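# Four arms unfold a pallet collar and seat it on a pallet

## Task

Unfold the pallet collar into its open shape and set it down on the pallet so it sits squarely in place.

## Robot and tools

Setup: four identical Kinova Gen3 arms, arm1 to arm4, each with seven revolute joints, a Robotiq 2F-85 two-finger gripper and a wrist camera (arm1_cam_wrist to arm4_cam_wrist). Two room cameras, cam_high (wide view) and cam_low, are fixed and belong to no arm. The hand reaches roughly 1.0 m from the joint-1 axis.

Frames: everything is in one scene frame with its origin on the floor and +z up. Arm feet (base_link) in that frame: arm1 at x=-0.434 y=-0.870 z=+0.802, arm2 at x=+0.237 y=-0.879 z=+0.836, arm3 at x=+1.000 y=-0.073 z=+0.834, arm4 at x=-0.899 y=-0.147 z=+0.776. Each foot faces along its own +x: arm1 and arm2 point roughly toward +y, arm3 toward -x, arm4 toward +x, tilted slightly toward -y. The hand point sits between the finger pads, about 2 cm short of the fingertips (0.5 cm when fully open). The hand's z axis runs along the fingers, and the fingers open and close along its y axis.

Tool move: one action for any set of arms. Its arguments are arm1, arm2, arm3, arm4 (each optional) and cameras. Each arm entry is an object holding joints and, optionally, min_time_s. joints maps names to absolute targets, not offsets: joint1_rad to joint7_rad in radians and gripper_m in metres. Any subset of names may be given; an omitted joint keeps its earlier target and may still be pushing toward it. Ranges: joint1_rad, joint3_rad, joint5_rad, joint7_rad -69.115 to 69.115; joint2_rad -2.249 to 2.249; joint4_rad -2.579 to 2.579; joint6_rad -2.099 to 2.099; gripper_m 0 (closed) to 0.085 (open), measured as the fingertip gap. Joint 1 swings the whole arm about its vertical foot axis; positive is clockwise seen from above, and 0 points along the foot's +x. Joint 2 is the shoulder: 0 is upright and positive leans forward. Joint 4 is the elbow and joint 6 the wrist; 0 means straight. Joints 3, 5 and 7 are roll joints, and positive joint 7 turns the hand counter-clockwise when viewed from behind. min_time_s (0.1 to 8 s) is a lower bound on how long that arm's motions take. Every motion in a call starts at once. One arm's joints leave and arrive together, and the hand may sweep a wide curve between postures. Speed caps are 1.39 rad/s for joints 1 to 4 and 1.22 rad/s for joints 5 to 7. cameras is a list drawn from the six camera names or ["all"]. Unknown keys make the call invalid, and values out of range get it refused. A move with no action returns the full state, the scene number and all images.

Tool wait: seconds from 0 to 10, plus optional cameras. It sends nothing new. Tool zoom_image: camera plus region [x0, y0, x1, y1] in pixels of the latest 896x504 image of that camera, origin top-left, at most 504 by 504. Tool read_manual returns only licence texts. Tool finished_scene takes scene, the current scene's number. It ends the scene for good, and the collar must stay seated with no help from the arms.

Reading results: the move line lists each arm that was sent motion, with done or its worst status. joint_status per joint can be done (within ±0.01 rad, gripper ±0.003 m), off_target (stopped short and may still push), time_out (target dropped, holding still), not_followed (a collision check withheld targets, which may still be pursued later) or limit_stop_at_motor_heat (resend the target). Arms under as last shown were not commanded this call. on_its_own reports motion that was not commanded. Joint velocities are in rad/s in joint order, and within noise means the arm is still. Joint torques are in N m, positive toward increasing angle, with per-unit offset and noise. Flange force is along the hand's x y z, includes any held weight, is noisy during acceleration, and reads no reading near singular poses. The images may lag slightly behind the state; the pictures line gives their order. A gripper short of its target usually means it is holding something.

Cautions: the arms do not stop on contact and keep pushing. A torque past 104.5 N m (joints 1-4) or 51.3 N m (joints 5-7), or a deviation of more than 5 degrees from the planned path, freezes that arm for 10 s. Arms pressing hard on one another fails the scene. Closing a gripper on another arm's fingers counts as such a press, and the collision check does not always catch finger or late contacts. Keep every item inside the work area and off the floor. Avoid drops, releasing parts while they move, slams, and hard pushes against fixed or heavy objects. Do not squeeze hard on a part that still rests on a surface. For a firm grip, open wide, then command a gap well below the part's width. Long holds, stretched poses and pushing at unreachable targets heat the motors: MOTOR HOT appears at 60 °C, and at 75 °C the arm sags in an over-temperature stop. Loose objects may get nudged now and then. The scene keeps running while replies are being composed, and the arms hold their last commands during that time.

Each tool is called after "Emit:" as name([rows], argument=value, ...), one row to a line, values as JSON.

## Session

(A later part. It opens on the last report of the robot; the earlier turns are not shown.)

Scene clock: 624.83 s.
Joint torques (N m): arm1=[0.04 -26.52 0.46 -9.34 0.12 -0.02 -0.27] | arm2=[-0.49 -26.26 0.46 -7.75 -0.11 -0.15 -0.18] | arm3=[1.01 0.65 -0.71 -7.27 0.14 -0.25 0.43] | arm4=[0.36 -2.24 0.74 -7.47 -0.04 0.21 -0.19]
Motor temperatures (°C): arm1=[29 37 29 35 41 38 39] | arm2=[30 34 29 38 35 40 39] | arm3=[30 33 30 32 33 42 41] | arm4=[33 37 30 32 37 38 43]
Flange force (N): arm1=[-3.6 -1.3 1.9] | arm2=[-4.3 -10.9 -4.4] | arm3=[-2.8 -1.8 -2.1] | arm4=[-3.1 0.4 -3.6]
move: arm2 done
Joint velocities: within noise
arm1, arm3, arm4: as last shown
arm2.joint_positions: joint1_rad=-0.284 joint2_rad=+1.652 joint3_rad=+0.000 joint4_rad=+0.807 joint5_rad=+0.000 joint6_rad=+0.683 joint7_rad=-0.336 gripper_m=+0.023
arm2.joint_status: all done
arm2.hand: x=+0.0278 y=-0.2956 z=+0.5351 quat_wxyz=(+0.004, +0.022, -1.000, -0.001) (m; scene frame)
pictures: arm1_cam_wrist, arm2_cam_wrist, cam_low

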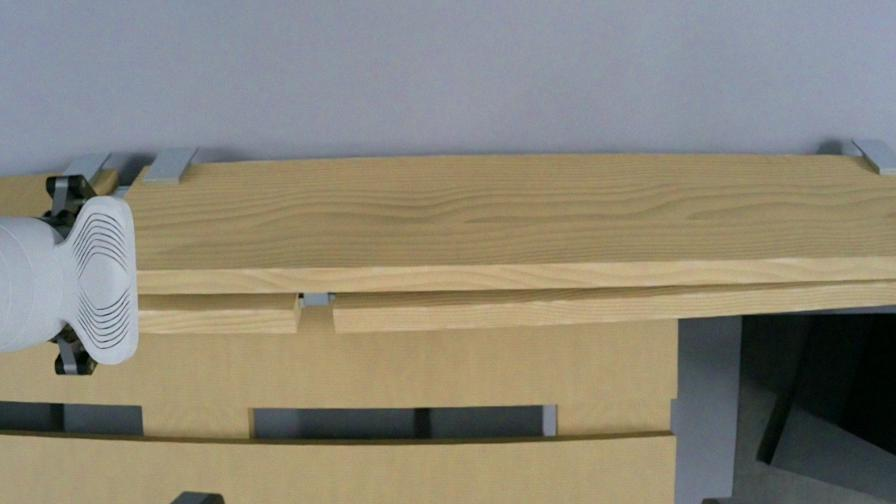

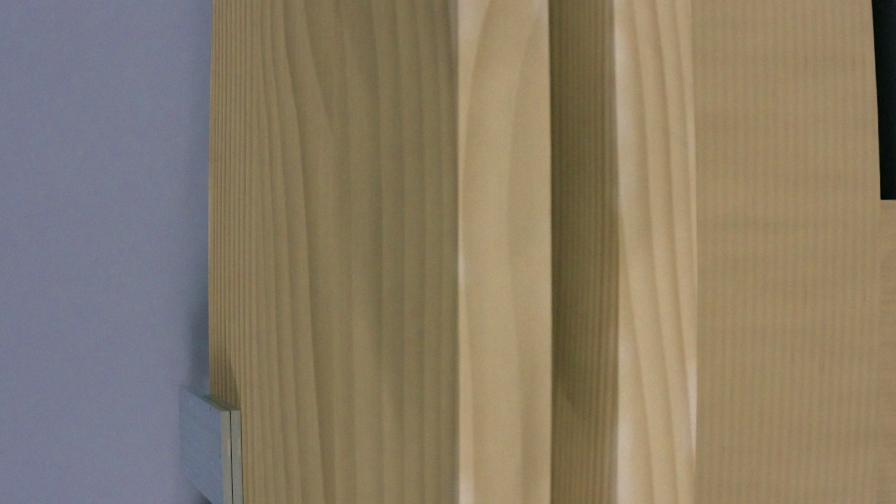

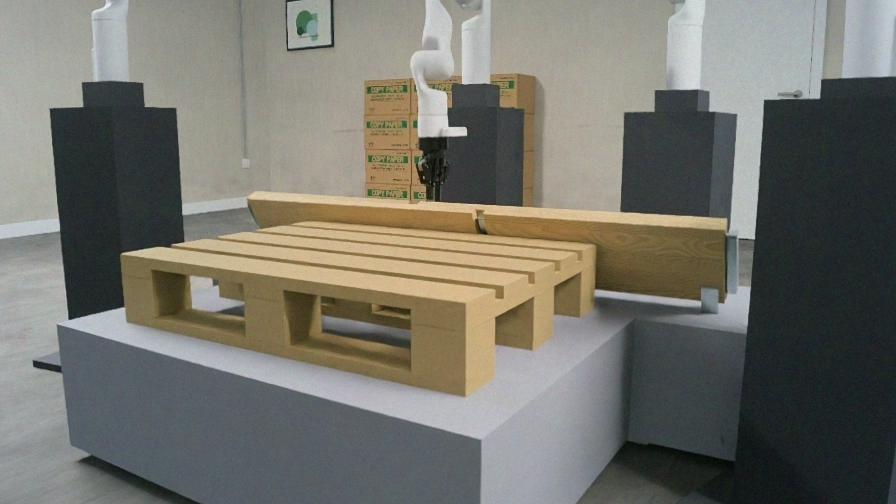

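Emit:
move(arm2={"joints": {"joint1_rad": -0.2927, "joint2_rad": 1.0763, "joint4_rad": 1.2228, "joint6_rad": 0.8425, "joint7_rad": -0.345}, "min_time_s": 3}, arm3={"joints": {"joint1_rad": -0.4408, "joint2_rad": 0.9068, "joint3_rad": 0, "joint4_rad": 2.0011, "joint5_rad": 0, "joint6_rad": 0.2337, "joint7_rad": -2.1835}, "min_time_s": 4}, arm4={"joints": {"joint1_rad": 0.1941, "joint2_rad": 0.7047, "joint3_rad": 0, "joint4_rad": 2.3932, "joint5_rad": 0, "joint6_rad": 0.0437, "joint7_rad": 5.217}, "min_time_s": 4}, cameras=["arm3_cam_wrist", "arm4_cam_wrist", "arm2_cam_wrist", "arm1_cam_wrist"])

Scene clock: 794.90 s.
Joint torques (N m): arm1=[0.02 -26.49 0.52 -9.36 0.11 0 -0.25] | arm2=[-0.49 -25.01 0.38 -8.78 -0.1 -0.15 -0.18] | arm3=[0.99 -19.22 -0.59 -1.54 0.05 0.36 0.46] | arm4=[0.51 -14.09 0.9 0.23 -0.03 0.02 -0.15]
Motor temperatures (°C): arm1=[29 37 29 36 41 38 39] | arm2=[30 39 29 38 35 40 39] | arm3=[30 33 30 32 33 42 41] | arm4=[33 37 30 32 37 38 43]
Flange force (N): arm1=[-3.3 -1.2 2.0] | arm2=[-3.4 -7.7 0.8] | arm3=[-0.9 -3.8 3.8] | arm4=[2.0 0.6 2.1]
move: arm2 done; arm3 done; arm4 done
Joint velocities: within noise
arm1: as last shown
arm2.joint_positions: joint1_rad=-0.293 joint2_rad=+1.076 joint3_rad=+0.000 joint4_rad=+1.223 joint5_rad=+0.000 joint6_rad=+0.842 joint7_rad=-0.345 gripper_m=+0.023
arm2.joint_status: all done
arm2.hand: x=+0.0297 y=-0.3100 z=+0.8035 quat_wxyz=(+0.004, +0.022, -1.000, -0.001) (m; scene frame)
arm3.joint_positions: joint1_rad=-0.441 joint2_rad=+0.907 joint3_rad=+0.000 joint4_rad=+2.001 joint5_rad=+0.000 joint6_rad=+0.234 joint7_rad=-2.184 gripper_m=+0.085
arm3.joint_status: all done
arm3.hand: x=+0.6551 y=-0.2852 z=+0.7607 quat_wxyz=(+0.000, +0.000, +1.000, +0.001) (m; scene frame)
arm4.joint_positions: joint1_rad=+0.194 joint2_rad=+0.705 joint3_rad=+0.000 joint4_rad=+2.393 joint5_rad=+0.000 joint6_rad=+0.044 joint7_rad=+5.217 gripper_m=+0.085
arm4.joint_status: all done
arm4.hand: x=-0.6610 y=-0.3073 z=+0.7554 quat_wxyz=(+0.006, +1.000, -0.001, -0.005) (m; scene frame)
pictures: arm1_cam_wrist, arm2_cam_wrist, arm3_cam_wrist, arm4_cam_wrist

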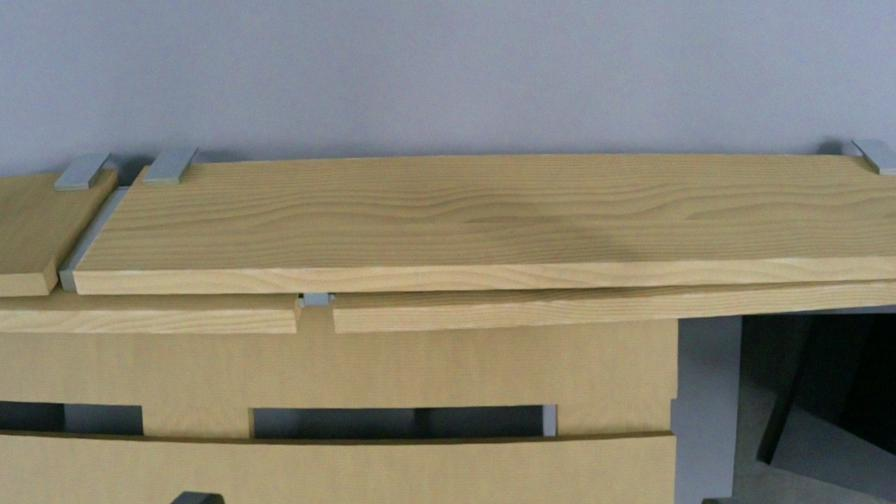

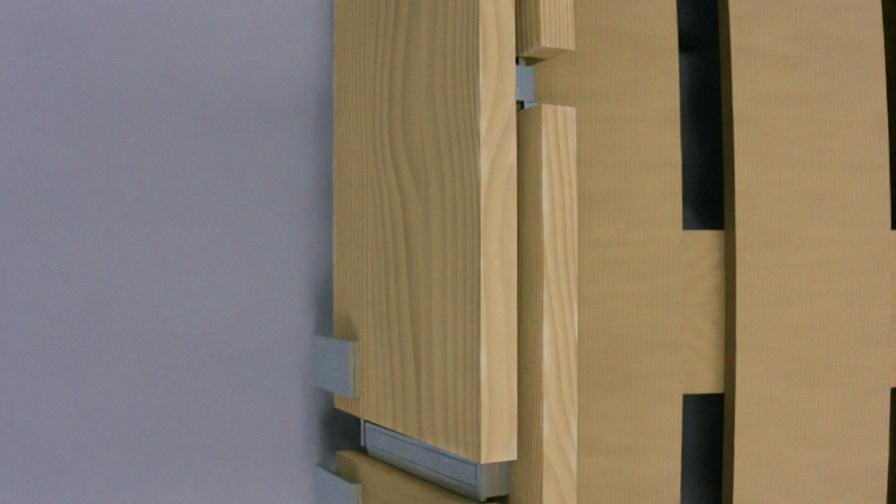

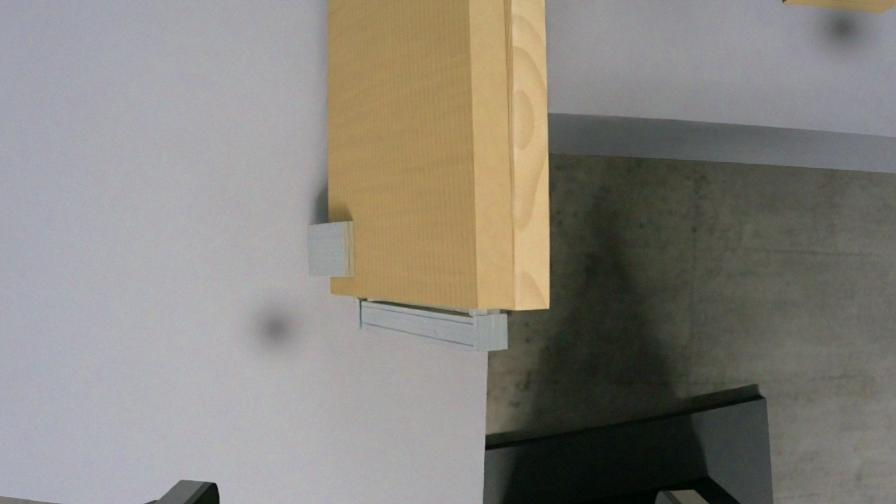

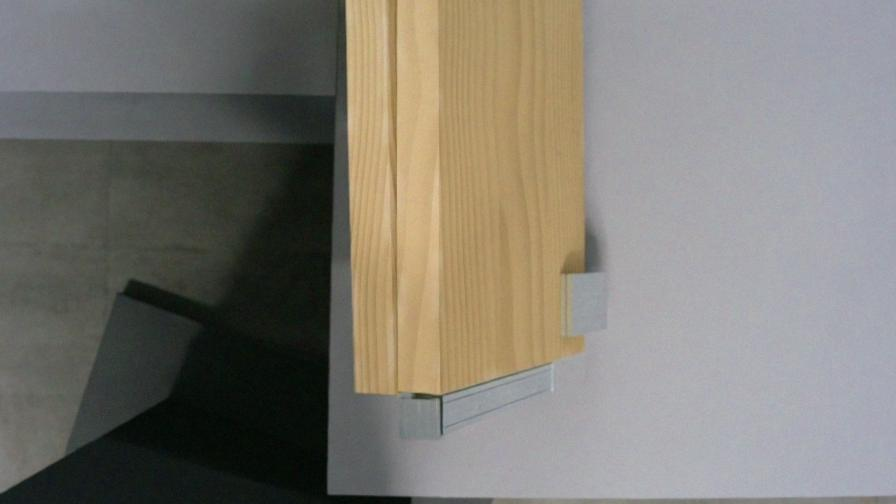

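Emit:
move(arm3={"joints": {"joint1_rad": 0.0844, "joint2_rad": 1.5471, "joint4_rad": 1.6927, "joint5_rad": -1.8215, "joint6_rad": 0.4956, "joint7_rad": 0.2075, "gripper_m": 0.062}, "min_time_s": 5}, arm4={"joints": {"joint1_rad": -0.5334, "joint2_rad": 1.5224, "joint4_rad": 2.2148, "joint5_rad": -0.7971, "joint6_rad": -0.6667, "joint7_rad": 5.163, "gripper_m": 0.062}, "min_time_s": 5}, cameras=["arm3_cam_wrist", "arm4_cam_wrist", "cam_low"])

Scene clock: 909.07 s.
Joint torques (N m): arm1=[-0.01 -26.5 0.44 -9.39 0.18 -0.04 -0.28] | arm2=[-0.49 -25.01 0.41 -8.82 -0.11 -0.15 -0.2] | arm3=[1.02 -20.66 -1.86 1.17 0.16 1.65 0.49] | arm4=[0.53 -15.4 2.37 5.74 -0.87 -0.6 -0.16]
Motor temperatures (°C): arm1=[29 37 29 36 41 38 39] | arm2=[30 40 29 38 35 40 39] | arm3=[30 33 30 32 33 42 41] | arm4=[33 37 30 32 37 38 43]
Flange force (N): arm1=[-3.3 -1.3 2.0] | arm2=[-3.5 -7.9 0.9] | arm3=[3.8 0.7 3.5] | arm4=[-0.4 -1.9 1.5]
move: arm3 done; arm4 done
Joint velocities: within noise
arm1, arm2: as last shown
arm3.joint_positions: joint1_rad=+0.084 joint2_rad=+1.547 joint3_rad=+0.000 joint4_rad=+1.693 joint5_rad=-1.821 joint6_rad=+0.496 joint7_rad=+0.208 gripper_m=+0.062
arm3.joint_status: all done
arm3.hand: x=+0.6129 y=-0.2260 z=+0.5396 quat_wxyz=(+0.003, -0.010, +0.972, -0.237) (m; scene frame)
arm4.joint_positions: joint1_rad=-0.533 joint2_rad=+1.522 joint3_rad=+0.000 joint4_rad=+2.215 joint5_rad=-0.797 joint6_rad=-0.667 joint7_rad=+5.163 gripper_m=+0.062
arm4.joint_status: all done
arm4.hand: x=-0.6533 y=-0.2601 z=+0.5419 quat_wxyz=(+0.237, +0.971, +0.009, +0.002) (m; scene frame)
pictures: arm3_cam_wrist, arm4_cam_wrist, cam_low

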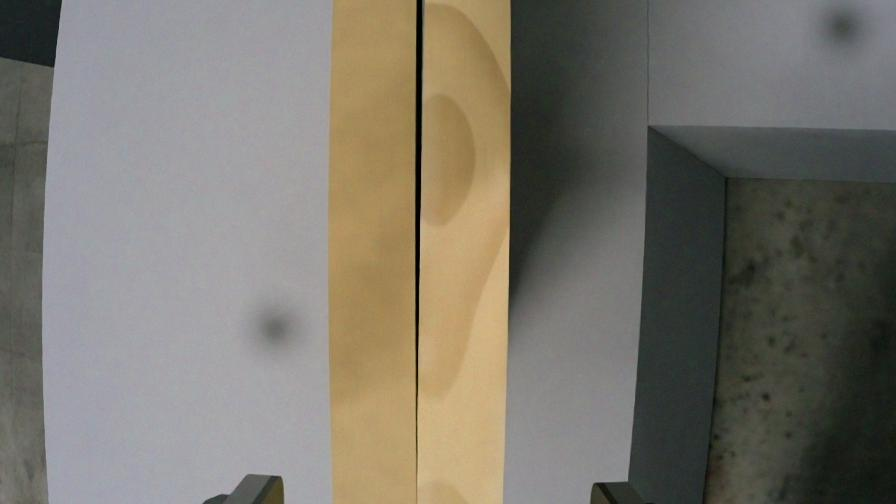

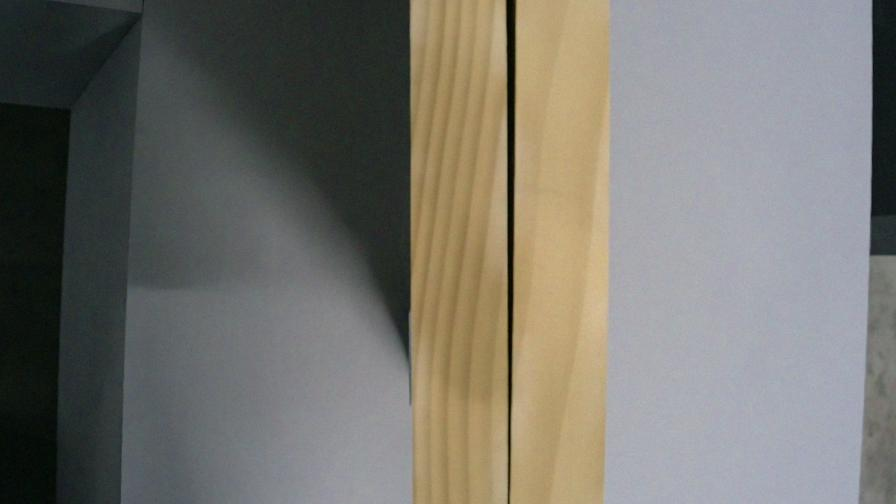

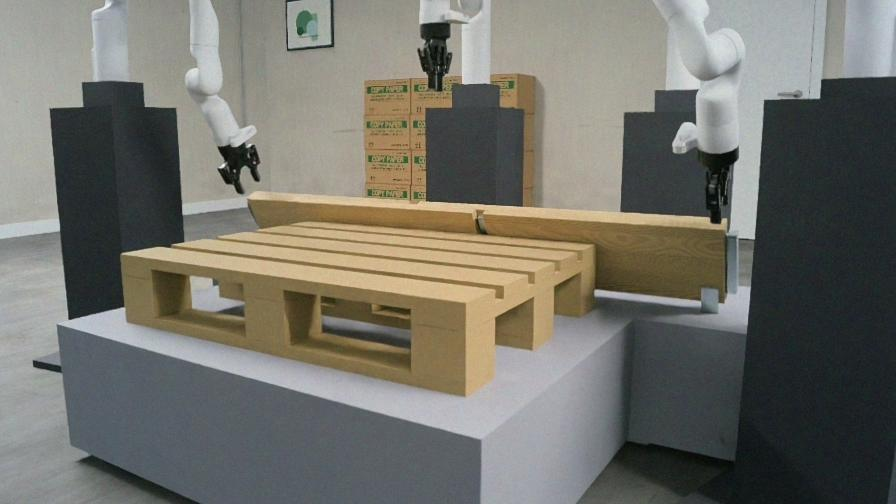

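Emit:
move(arm3={"joints": {"joint1_rad": 0.0557, "joint2_rad": 1.5735, "joint4_rad": 1.6662, "joint5_rad": -1.8484, "joint6_rad": 0.4981, "joint7_rad": 0.2056}, "min_time_s": 2}, arm4={"joints": {"joint1_rad": -0.4484, "joint2_rad": 1.5393, "joint4_rad": 2.204, "joint5_rad": -0.7635, "joint6_rad": -0.7045, "joint7_rad": 5.21}, "min_time_s": 2}, cameras=["arm3_cam_wrist", "arm4_cam_wrist"])

Scene clock: 1012.03 s.
Joint torques (N m): arm1=[-0.05 -26.46 0.46 -9.34 0.13 0 -0.19] | arm2=[-0.44 -25 0.38 -8.78 -0.09 -0.17 -0.17] | arm3=[1.01 -20.7 -1.84 1.14 0.18 1.65 0.49] | arm4=[0.63 -15.44 2.39 5.69 -0.92 -0.67 -0.18]
Motor temperatures (°C): arm1=[29 37 29 36 41 38 39] | arm2=[30 41 29 38 35 40 39] | arm3=[30 34 30 32 33 42 41] | arm4=[33 37 30 32 37 38 43]
Flange force (N): arm1=[-3.4 -1.3 2.0] | arm2=[-3.3 -7.7 0.8] | arm3=[3.5 0.7 3.7] | arm4=[-0.1 -2.1 1.4]
move: arm3 done; arm4 done
Joint velocities: within noise
arm1, arm2: as last shown
arm3.joint_positions: joint1_rad=+0.056 joint2_rad=+1.573 joint3_rad=+0.000 joint4_rad=+1.666 joint5_rad=-1.848 joint6_rad=+0.498 joint7_rad=+0.206 gripper_m=+0.062
arm3.joint_status: all done
arm3.hand: x=+0.6132 y=-0.2371 z=+0.5285 quat_wxyz=(+0.003, -0.010, +0.972, -0.237) (m; scene frame)
arm4.joint_positions: joint1_rad=-0.448 joint2_rad=+1.539 joint3_rad=+0.000 joint4_rad=+2.204 joint5_rad=-0.764 joint6_rad=-0.704 joint7_rad=+5.210 gripper_m=+0.062
arm4.joint_status: all done
arm4.hand: x=-0.6531 y=-0.2811 z=+0.5361 quat_wxyz=(+0.237, +0.971, +0.009, +0.001) (m; scene frame)
pictures: arm3_cam_wrist, arm4_cam_wrist

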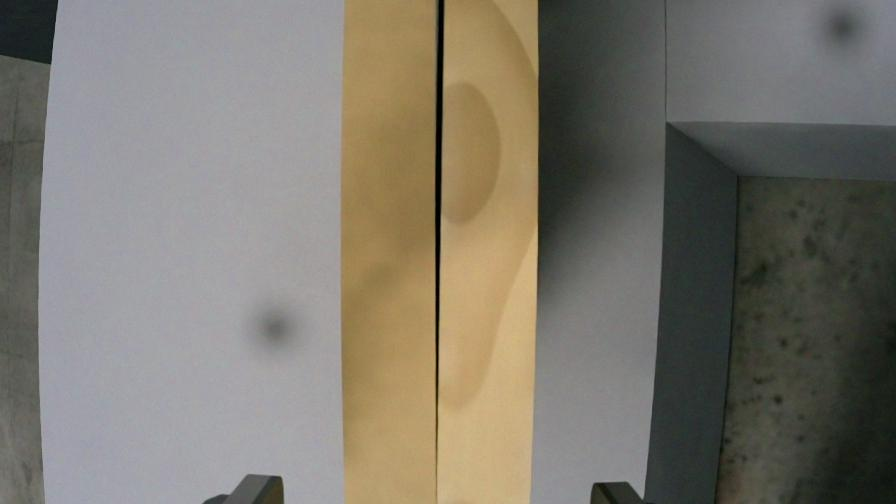

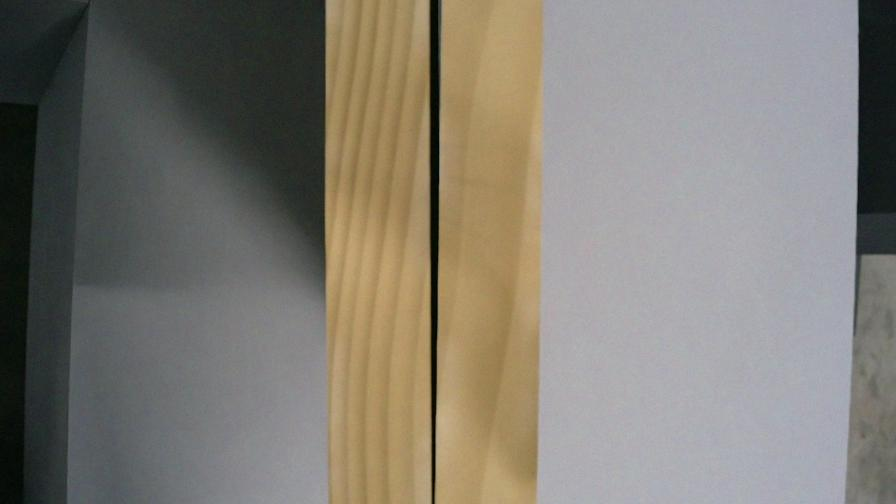

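Emit:
move(arm3={"joints": {"joint1_rad": 0.0028, "joint2_rad": 1.6678, "joint4_rad": 1.5617, "joint5_rad": -1.8805, "joint6_rad": 0.4999, "joint7_rad": 0.1822}, "min_time_s": 2.5}, arm4={"joints": {"joint1_rad": -0.3631, "joint2_rad": 1.6323, "joint4_rad": 2.1068, "joint5_rad": -0.7362, "joint6_rad": -0.7342, "joint7_rad": 5.267}, "min_time_s": 2.5}, cameras=["arm3_cam_wrist", "arm4_cam_wrist", "cam_low"])

Scene clock: 1026.67 s.
Joint torques (N m): arm1=[-0.03 -26.51 0.48 -9.33 0.11 0 -0.25] | arm2=[-0.45 -25.04 0.35 -8.85 -0.1 -0.15 -0.2] | arm3=[1 -20.76 -1.84 1 0.16 1.68 0.49] | arm4=[0.54 -15.55 2.42 5.65 -0.89 -0.71 -0.2]
Motor temperatures (°C): arm1=[29 37 29 36 41 38 39] | arm2=[30 41 29 38 35 40 39] | arm3=[30 34 30 32 33 42 41] | arm4=[33 37 30 32 37 38 43]
Flange force (N): arm1=[-3.5 -1.4 2.0] | arm2=[-3.5 -8.0 0.9] | arm3=[3.5 0.7 4.1] | arm4=[0.2 -2.1 1.7]
move: arm3 done; arm4 done
Joint velocities: within noise
arm1, arm2: as last shown
arm3.joint_positions: joint1_rad=+0.003 joint2_rad=+1.668 joint3_rad=+0.000 joint4_rad=+1.562 joint5_rad=-1.880 joint6_rad=+0.500 joint7_rad=+0.182 gripper_m=+0.062
arm3.joint_status: all done
arm3.hand: x=+0.6137 y=-0.2579 z=+0.4885 quat_wxyz=(+0.003, -0.010, +0.972, -0.237) (m; scene frame)
arm4.joint_positions: joint1_rad=-0.363 joint2_rad=+1.632 joint3_rad=+0.000 joint4_rad=+2.107 joint5_rad=-0.736 joint6_rad=-0.734 joint7_rad=+5.267 gripper_m=+0.062
arm4.joint_status: all done
arm4.hand: x=-0.6531 y=-0.3023 z=+0.4965 quat_wxyz=(+0.237, +0.971, +0.009, +0.002) (m; scene frame)
pictures: arm3_cam_wrist, arm4_cam_wrist, cam_low

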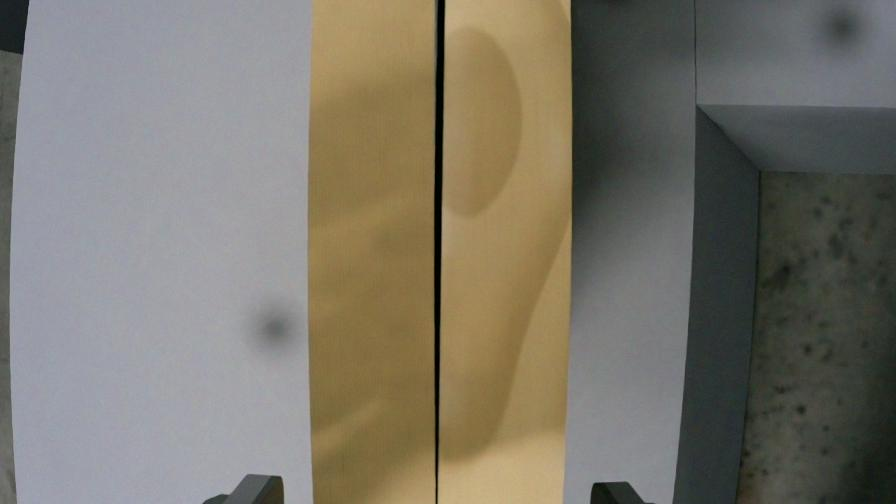

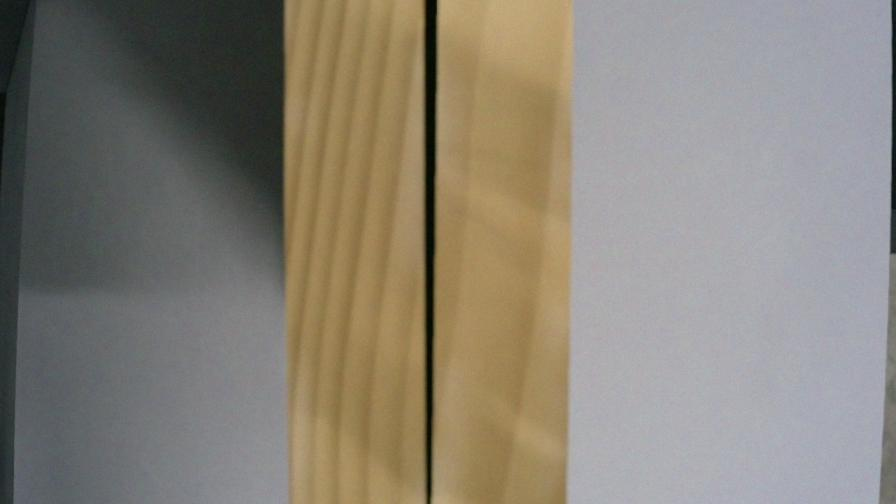

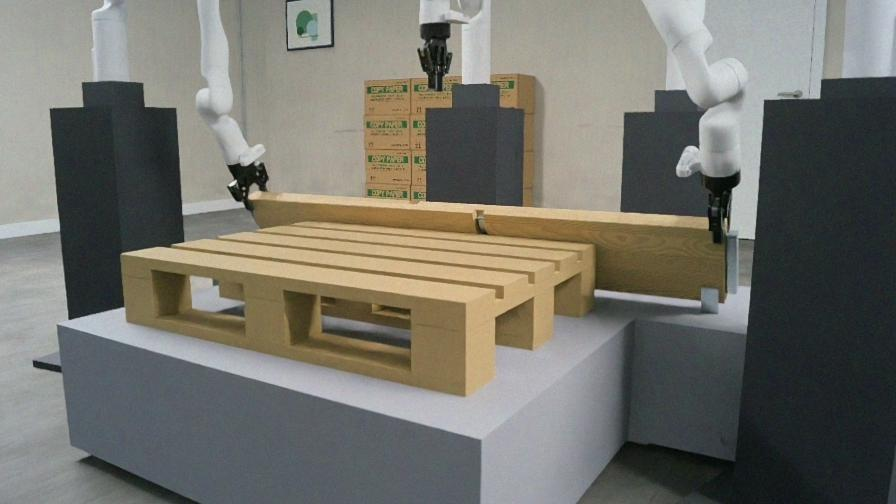

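Emit:
move(arm3={"joints": {"gripper_m": 0.03}}, arm4={"joints": {"gripper_m": 0.03}}, cameras=["arm3_cam_wrist", "arm4_cam_wrist", "arm1_cam_wrist"])

Scene clock: 1037.63 s.
Joint torques (N m): arm1=[-0.03 -26.52 0.46 -9.38 0.19 -0.09 -0.22] | arm2=[-0.46 -25.05 0.36 -8.82 -0.11 -0.16 -0.19] | arm3=[0.49 -17.31 -0.44 -0.73 -1.06 -0.72 -0.16] | arm4=[1.33 -10.48 -1.31 -1.1 1.5 0.95 -0.67]
Motor temperatures (°C): arm1=[29 37 29 36 41 38 39] | arm2=[30 41 29 38 35 40 39] | arm3=[30 34 30 32 33 42 41] | arm4=[33 37 30 32 37 38 43]
Flange force (N): arm1=[-3.5 -1.4 1.9] | arm2=[-3.4 -7.8 0.9] | arm3=[0.1 -1.6 -9.1] | arm4=[-2.5 7.7 -25.1]
move: arm3 off_target; arm4 off_target
Joint velocities: within noise
arm1, arm2: as last shown
arm3.joint_positions: joint1_rad=+0.003 joint2_rad=+1.668 joint3_rad=+0.000 joint4_rad=+1.562 joint5_rad=-1.880 joint6_rad=+0.500 joint7_rad=+0.182 gripper_m=+0.039
arm3.joint_status: gripper_m off_target (ended at +0.039, target +0.030)
arm3.hand: x=+0.6138 y=-0.2579 z=+0.4885 quat_wxyz=(+0.003, -0.010, +0.972, -0.237) (m; scene frame)
arm4.joint_positions: joint1_rad=-0.363 joint2_rad=+1.632 joint3_rad=+0.000 joint4_rad=+2.107 joint5_rad=-0.736 joint6_rad=-0.734 joint7_rad=+5.267 gripper_m=+0.039
arm4.joint_status: gripper_m off_target (ended at +0.039, target +0.030)
arm4.hand: x=-0.6532 y=-0.3023 z=+0.4965 quat_wxyz=(+0.237, +0.971, +0.009, +0.001) (m; scene frame)
pictures: arm1_cam_wrist, arm3_cam_wrist, arm4_cam_wrist

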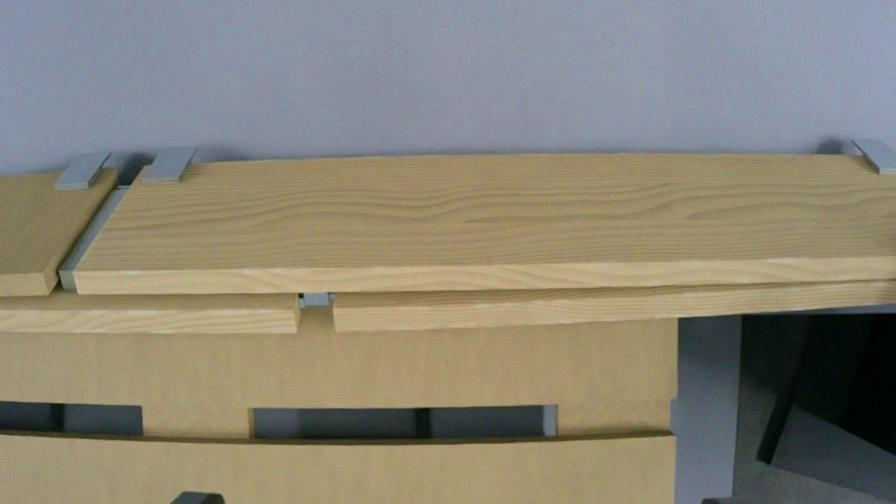

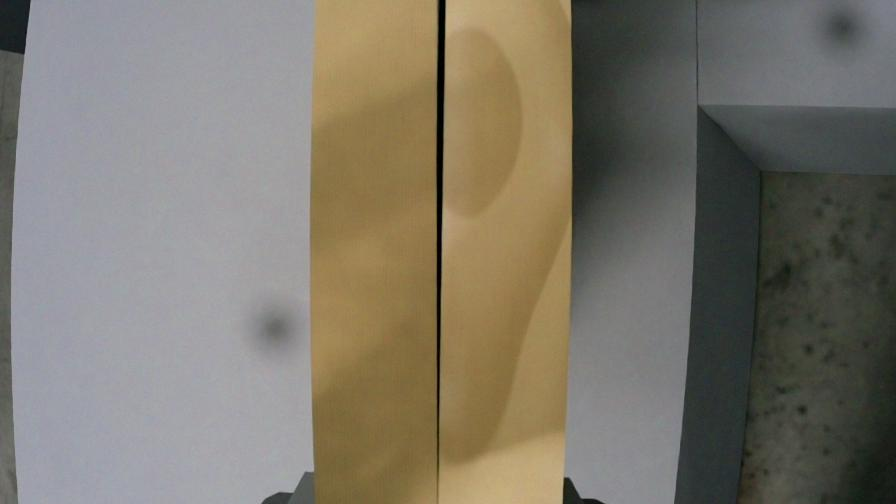

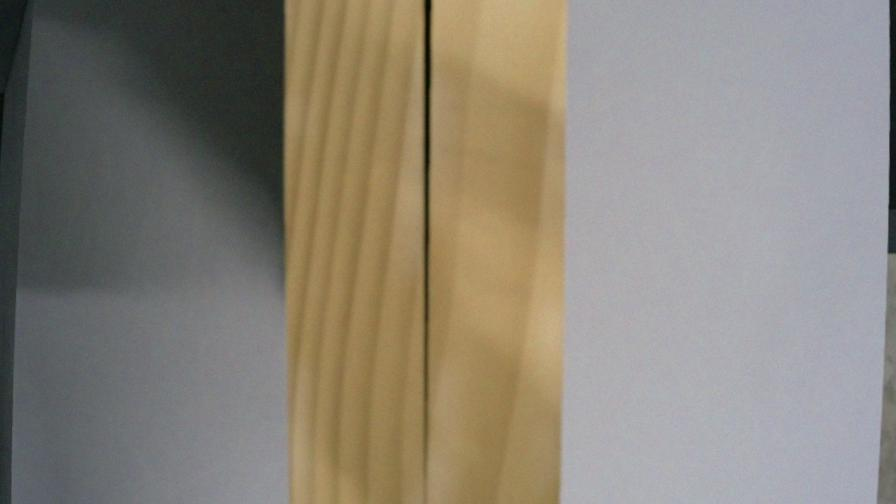

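Emit:
move(arm3={"joints": {"joint1_rad": 0.0032, "joint2_rad": 1.6396, "joint4_rad": 1.5945, "joint5_rad": -1.8883, "joint6_rad": 0.5015, "joint7_rad": 0.1915, "gripper_m": 0.02}, "min_time_s": 2}, arm4={"joints": {"joint1_rad": -0.3639, "joint2_rad": 1.6047, "joint4_rad": 2.1368, "joint5_rad": -0.7367, "joint6_rad": -0.7353, "joint7_rad": 5.2667, "gripper_m": 0.02}, "min_time_s": 2}, cameras=["arm3_cam_wrist", "arm4_cam_wrist", "arm1_cam_wrist"])

Scene clock: 1239.90 s.
Joint torques (N m): arm1=[0.08 -26.51 0.37 -9.37 0.16 -0.01 -0.23] | arm2=[-0.45 -25.07 0.41 -8.83 -0.11 -0.14 -0.21] | arm3=[1.02 -26.07 -4.46 8.37 2.06 4.51 0.51] | arm4=[2.26 -15.84 5.55 16.77 -5.35 0.32 -0.97]
Motor temperatures (°C): arm1=[29 37 29 36 41 38 39] | arm2=[30 41 29 38 35 40 39] | arm3=[30 34 30 32 33 42 41] | arm4=[33 38 30 32 37 38 43]
Flange force (N): arm1=[-3.4 -1.1 2.0] | arm2=[-3.4 -7.9 1.0] | arm3=[15.7 10.7 33.7] | arm4=[11.7 -10.6 28.2]
move: arm3 off_target; arm4 off_target
Joint velocities: within noise
arm1, arm2: as last shown
arm3.joint_positions: joint1_rad=+0.003 joint2_rad=+1.640 joint3_rad=+0.000 joint4_rad=+1.594 joint5_rad=-1.888 joint6_rad=+0.501 joint7_rad=+0.192 gripper_m=+0.039
arm3.joint_status: gripper_m off_target (ended at +0.039, target +0.020); the others done
arm3.hand: x=+0.6141 y=-0.2577 z=+0.5005 quat_wxyz=(+0.003, -0.010, +0.972, -0.237) (m; scene frame)
arm4.joint_positions: joint1_rad=-0.364 joint2_rad=+1.605 joint3_rad=+0.000 joint4_rad=+2.137 joint5_rad=-0.737 joint6_rad=-0.735 joint7_rad=+5.267 gripper_m=+0.039
arm4.joint_status: gripper_m off_target (ended at +0.039, target +0.020); the others done
arm4.hand: x=-0.6534 y=-0.3022 z=+0.5086 quat_wxyz=(+0.238, +0.971, +0.009, +0.001) (m; scene frame)
pictures: arm1_cam_wrist, arm3_cam_wrist, arm4_cam_wrist

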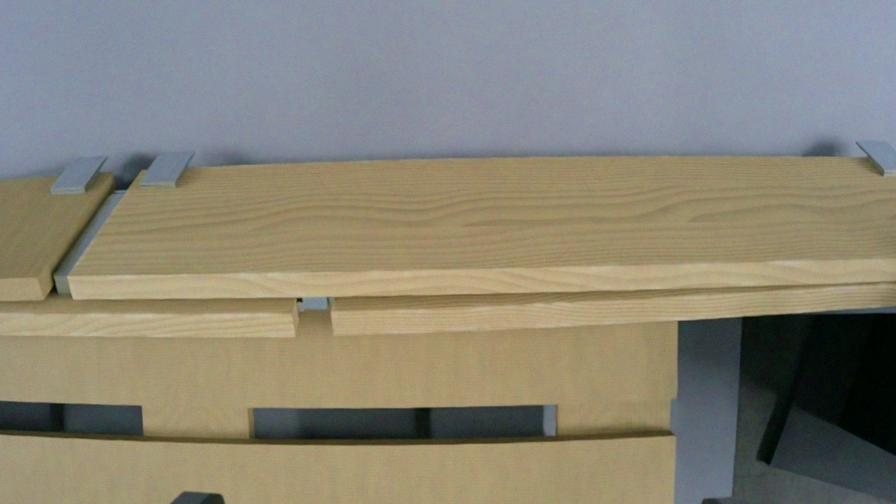

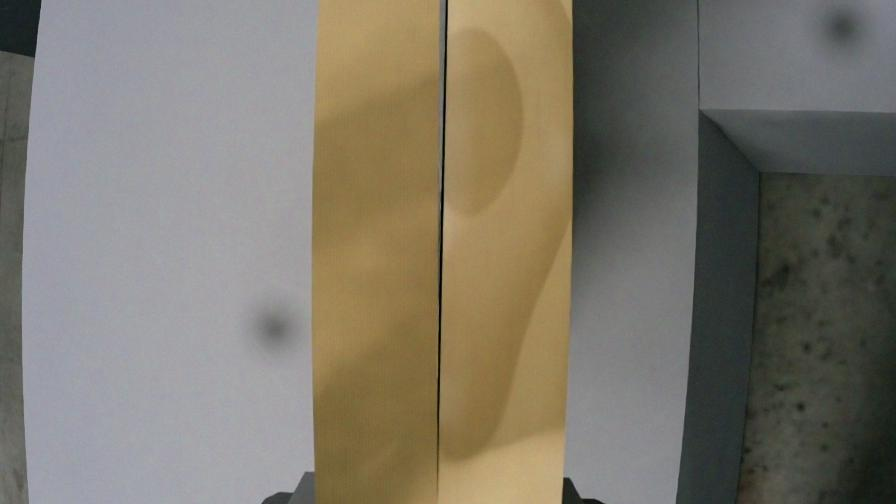

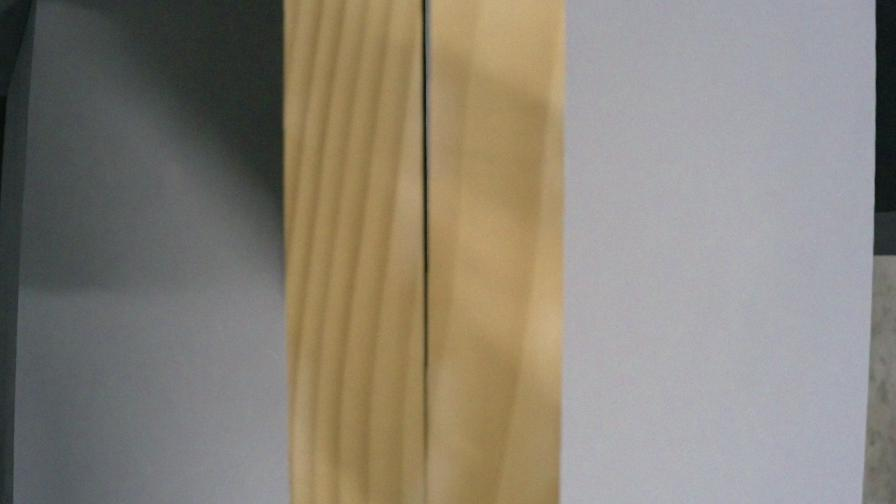

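Emit:
move(arm3={"joints": {"joint1_rad": -0.1323, "joint2_rad": 1.5808, "joint4_rad": 1.6293, "joint5_rad": -2.0188, "joint6_rad": 0.3847, "joint7_rad": 0.1761, "gripper_m": 0.02}, "min_time_s": 3}, arm4={"joints": {"joint1_rad": -0.1412, "joint2_rad": 1.5341, "joint4_rad": 2.1711, "joint5_rad": -0.5344, "joint6_rad": -0.7130, "joint7_rad": 5.334, "gripper_m": 0.02}, "min_time_s": 3}, cameras=["arm3_cam_wrist", "arm4_cam_wrist", "arm1_cam_wrist"])

Scene clock: 1312.03 s.
Joint torques (N m): arm1=[0 -26.45 0.42 -9.45 0.18 -0.05 -0.26] | arm2=[-0.49 -25.01 0.41 -8.78 -0.09 -0.17 -0.16] | arm3=[-3.03 -27.47 -6.57 7.51 3.23 4.19 2.05] | arm4=[5.87 -17.94 8.63 15.32 -6.74 0.06 -2.68]
Motor temperatures (°C): arm1=[29 37 29 36 41 38 39] | arm2=[30 41 29 38 35 40 39] | arm3=[30 36 30 32 33 42 41] | arm4=[33 38 30 33 38 38 43]
Flange force (N): arm1=[-2.8 -1.1 2.1] | arm2=[-3.4 -7.7 0.8] | arm3=[13.6 10.6 33.3] | arm4=[13.4 -12.8 28.0]
move: arm3 off_target; arm4 off_target
Joint velocities: within noise
arm1.joint_positions: joint1_rad=+0.234 joint2_rad=+0.883 joint3_rad=+0.000 joint4_rad=+0.824 joint5_rad=+0.000 joint6_rad=+1.435 joint7_rad=+1.874 gripper_m=+0.085
arm1.joint_status: not commanded
arm1.hand: x=-0.2188 y=-0.2708 z=+1.0015 quat_wxyz=(+0.001, +0.707, -0.707, -0.005) (m; scene frame)
arm2: as last shown
arm3.joint_positions: joint1_rad=-0.132 joint2_rad=+1.581 joint3_rad=+0.000 joint4_rad=+1.629 joint5_rad=-2.019 joint6_rad=+0.385 joint7_rad=+0.176 gripper_m=+0.039
arm3.joint_status: gripper_m off_target (ended at +0.039, target +0.020); the others done
arm3.hand: x=+0.6145 y=-0.2784 z=+0.5094 quat_wxyz=(+0.002, -0.010, +0.984, -0.178) (m; scene frame)
arm4.joint_positions: joint1_rad=-0.141 joint2_rad=+1.534 joint3_rad=+0.000 joint4_rad=+2.171 joint5_rad=-0.534 joint6_rad=-0.713 joint7_rad=+5.334 gripper_m=+0.039
arm4.joint_status: gripper_m off_target (ended at +0.039, target +0.020); the others done
arm4.hand: x=-0.6528 y=-0.3230 z=+0.5175 quat_wxyz=(+0.179, +0.984, +0.009, +0.001) (m; scene frame)
pictures: arm1_cam_wrist, arm3_cam_wrist, arm4_cam_wrist

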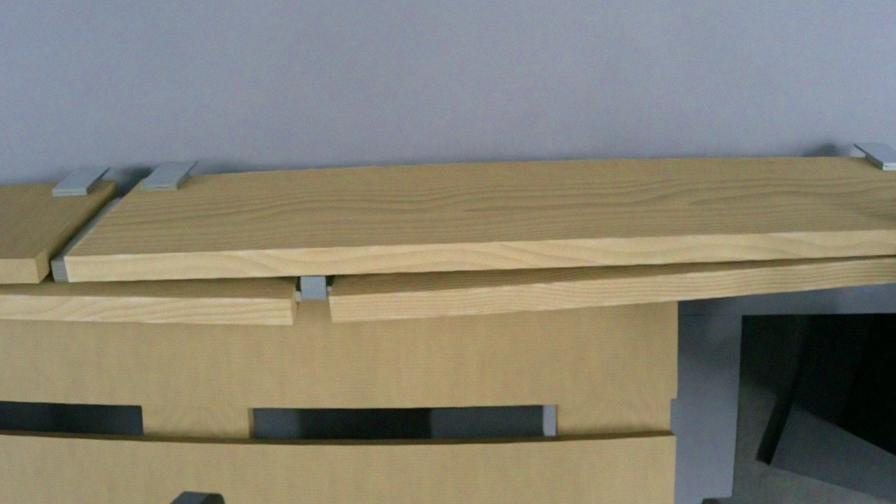

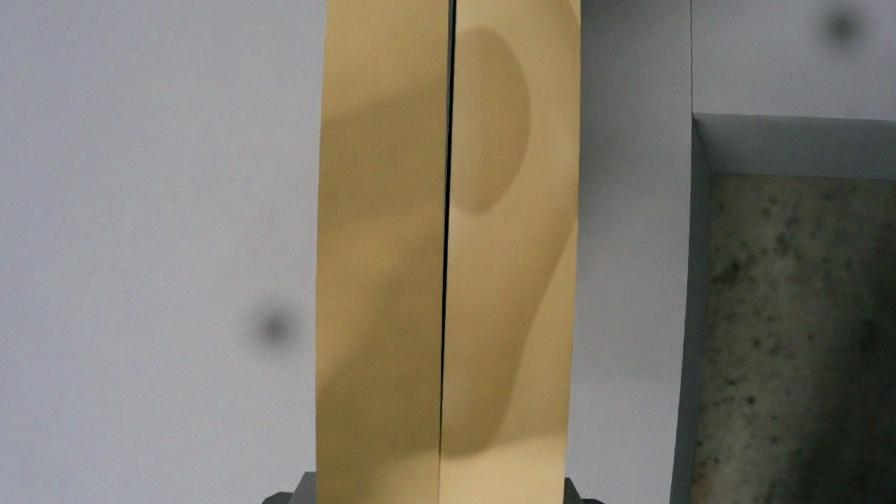

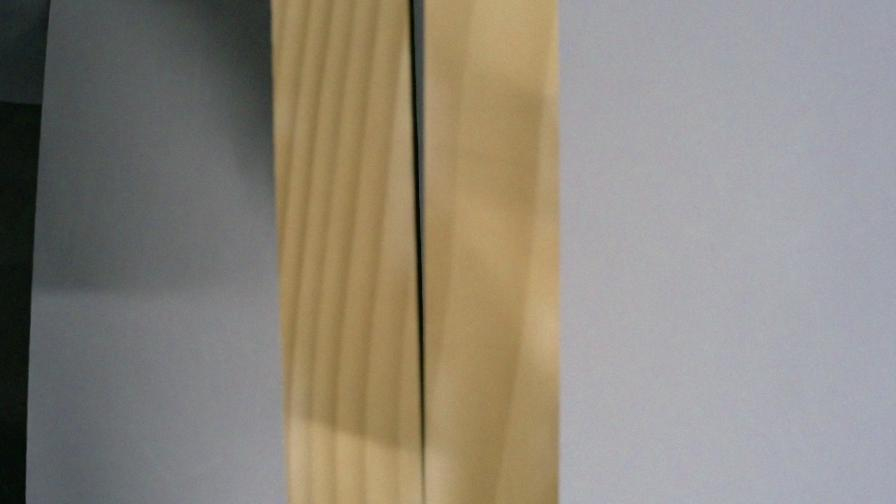

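Emit:
move(arm3={"joints": {"joint1_rad": -0.2647, "joint2_rad": 1.5377, "joint4_rad": 1.6194, "joint5_rad": -2.0436, "joint6_rad": 0.2467, "joint7_rad": 0.0582, "gripper_m": 0.02}, "min_time_s": 3}, arm4={"joints": {"joint1_rad": 0.0696, "joint2_rad": 1.4613, "joint4_rad": 2.1559, "joint5_rad": -0.3674, "joint6_rad": -0.6058, "joint7_rad": 5.428, "gripper_m": 0.02}, "min_time_s": 3}, cameras=["arm1_cam_wrist"])

Emit:
move(arm3={"joints": {"joint1_rad": -0.3875, "joint2_rad": 1.5140, "joint4_rad": 1.5653, "joint5_rad": -1.566, "joint6_rad": 0.1030, "joint7_rad": -0.5474, "gripper_m": 0.02}, "min_time_s": 3}, arm4={"joints": {"joint1_rad": 0.2506, "joint2_rad": 1.3993, "joint4_rad": 2.0927, "joint5_rad": -0.2062, "joint6_rad": -0.4256, "joint7_rad": 5.484, "gripper_m": 0.02}, "min_time_s": 3}, cameras=["arm1_cam_wrist"])

Scene clock: 1330.17 s.
Joint torques (N m): arm1=[0.04 -26.54 0.47 -9.28 0.15 -0.05 -0.24] | arm2=[-0.46 -25.04 0.37 -8.83 -0.09 -0.17 -0.18] | arm3=[-2.98 -26.53 -6.31 8.5 1.87 2.66 1.11] | arm4=[6.27 -18.98 9.27 14.65 -5.4 0.68 -2.04]
Motor temperatures (°C): arm1=[29 37 29 36 41 38 39] | arm2=[30 41 29 38 35 40 39] | arm3=[30 36 30 32 33 42 41] | arm4=[33 38 30 33 38 38 43]
Flange force (N): arm1=[-4.1 -1.5 1.7] | arm2=[-3.4 -7.9 0.9] | arm3=[11.9 6.7 33.9] | arm4=[16.4 -9.7 29.5]
move: arm3 off_target; arm4 off_target
Joint velocities: within noise
arm1, arm2: as last shown
arm3.joint_positions: joint1_rad=-0.265 joint2_rad=+1.538 joint3_rad=+0.000 joint4_rad=+1.619 joint5_rad=-2.044 joint6_rad=+0.247 joint7_rad=+0.058 gripper_m=+0.039
arm3.joint_status: gripper_m off_target (ended at +0.039, target +0.020); the others done
arm3.hand: x=+0.6150 y=-0.3001 z=+0.5157 quat_wxyz=(+0.002, -0.010, +0.993, -0.119) (m; scene frame)
arm4.joint_positions: joint1_rad=+0.070 joint2_rad=+1.461 joint3_rad=+0.000 joint4_rad=+2.156 joint5_rad=-0.367 joint6_rad=-0.606 joint7_rad=+5.428 gripper_m=+0.039
arm4.joint_status: gripper_m off_target (ended at +0.039, target +0.020); the others done
arm4.hand: x=-0.6524 y=-0.3450 z=+0.5239 quat_wxyz=(+0.120, +0.993, +0.009, +0.001) (m; scene frame)
pictures: arm1_cam_wrist

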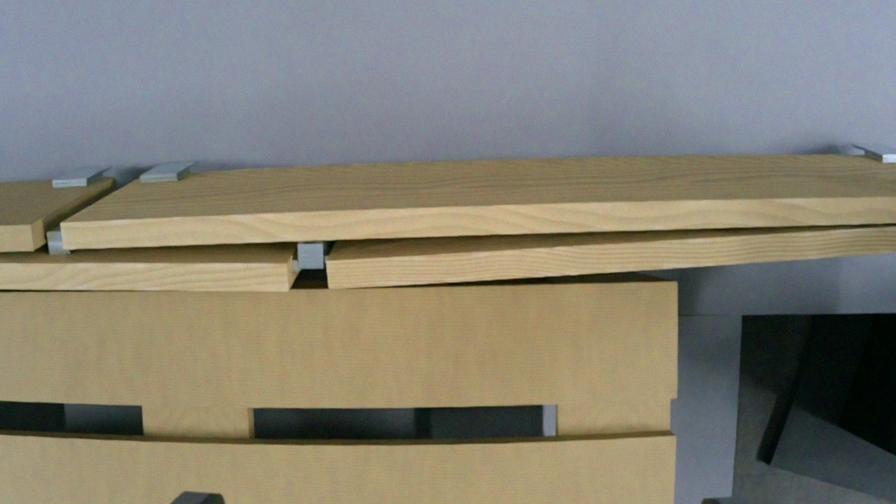

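Scene clock: 1333.47 s.
Joint torques (N m): arm1=[-0.01 -26.53 0.44 -9.33 0.15 0.01 -0.22] | arm2=[-0.52 -25.01 0.36 -8.82 -0.09 -0.17 -0.18] | arm3=[-2.81 -26.81 -5.94 8.63 0.04 3.3 0.05] | arm4=[6.81 -19.83 10.39 13.73 -3.71 1.87 -1.33]
Motor temperatures (°C): arm1=[29 37 29 36 41 38 39] | arm2=[30 41 29 38 35 40 39] | arm3=[30 36 30 32 33 42 41] | arm4=[33 39 30 33 38 38 43]
Flange force (N): arm1=[-3.6 -1.4 2.0] | arm2=[-3.5 -7.8 0.8] | arm3=no reading | arm4=[20.2 -6.2 29.9]
move: arm3 off_target; arm4 off_target
Joint velocities: within noise
arm1: as last shown
arm2.joint_positions: joint1_rad=-0.293 joint2_rad=+1.076 joint3_rad=+0.000 joint4_rad=+1.223 joint5_rad=+0.000 joint6_rad=+0.842 joint7_rad=-0.345 gripper_m=+0.023
arm2.joint_status: not commanded
arm2.hand: x=+0.0297 y=-0.3100 z=+0.8035 quat_wxyz=(+0.004, +0.022, -1.000, -0.001) (m; scene frame)
arm3.joint_positions: joint1_rad=-0.388 joint2_rad=+1.514 joint3_rad=+0.000 joint4_rad=+1.565 joint5_rad=-1.566 joint6_rad=+0.103 joint7_rad=-0.547 gripper_m=+0.039
arm3.joint_status: gripper_m off_target (ended at +0.039, target +0.020); the others done
arm3.hand: x=+0.6157 y=-0.3222 z=+0.5195 quat_wxyz=(+0.001, -0.010, +0.998, -0.059) (m; scene frame)
arm4.joint_positions: joint1_rad=+0.251 joint2_rad=+1.399 joint3_rad=+0.000 joint4_rad=+2.093 joint5_rad=-0.206 joint6_rad=-0.426 joint7_rad=+5.484 gripper_m=+0.039
arm4.joint_status: gripper_m off_target (ended at +0.039, target +0.020); the others done
arm4.hand: x=-0.6520 y=-0.3675 z=+0.5280 quat_wxyz=(+0.060, +0.998, +0.009, +0.000) (m; scene frame)
pictures: arm1_cam_wrist

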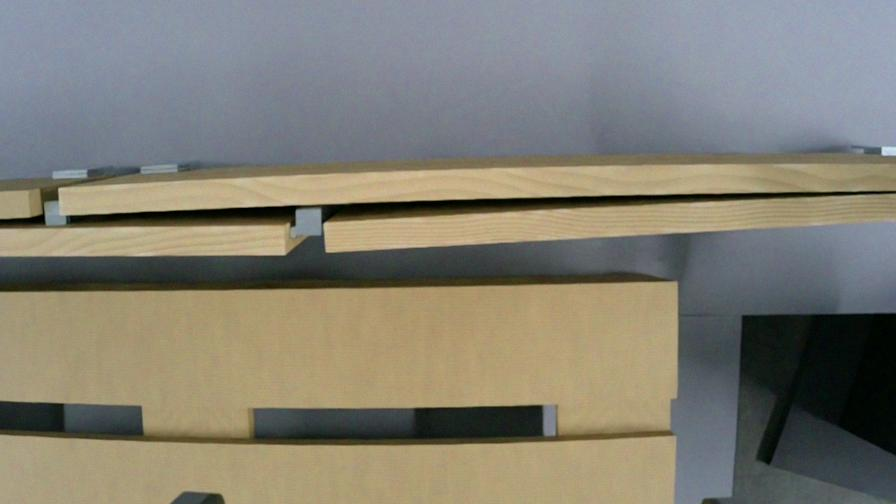

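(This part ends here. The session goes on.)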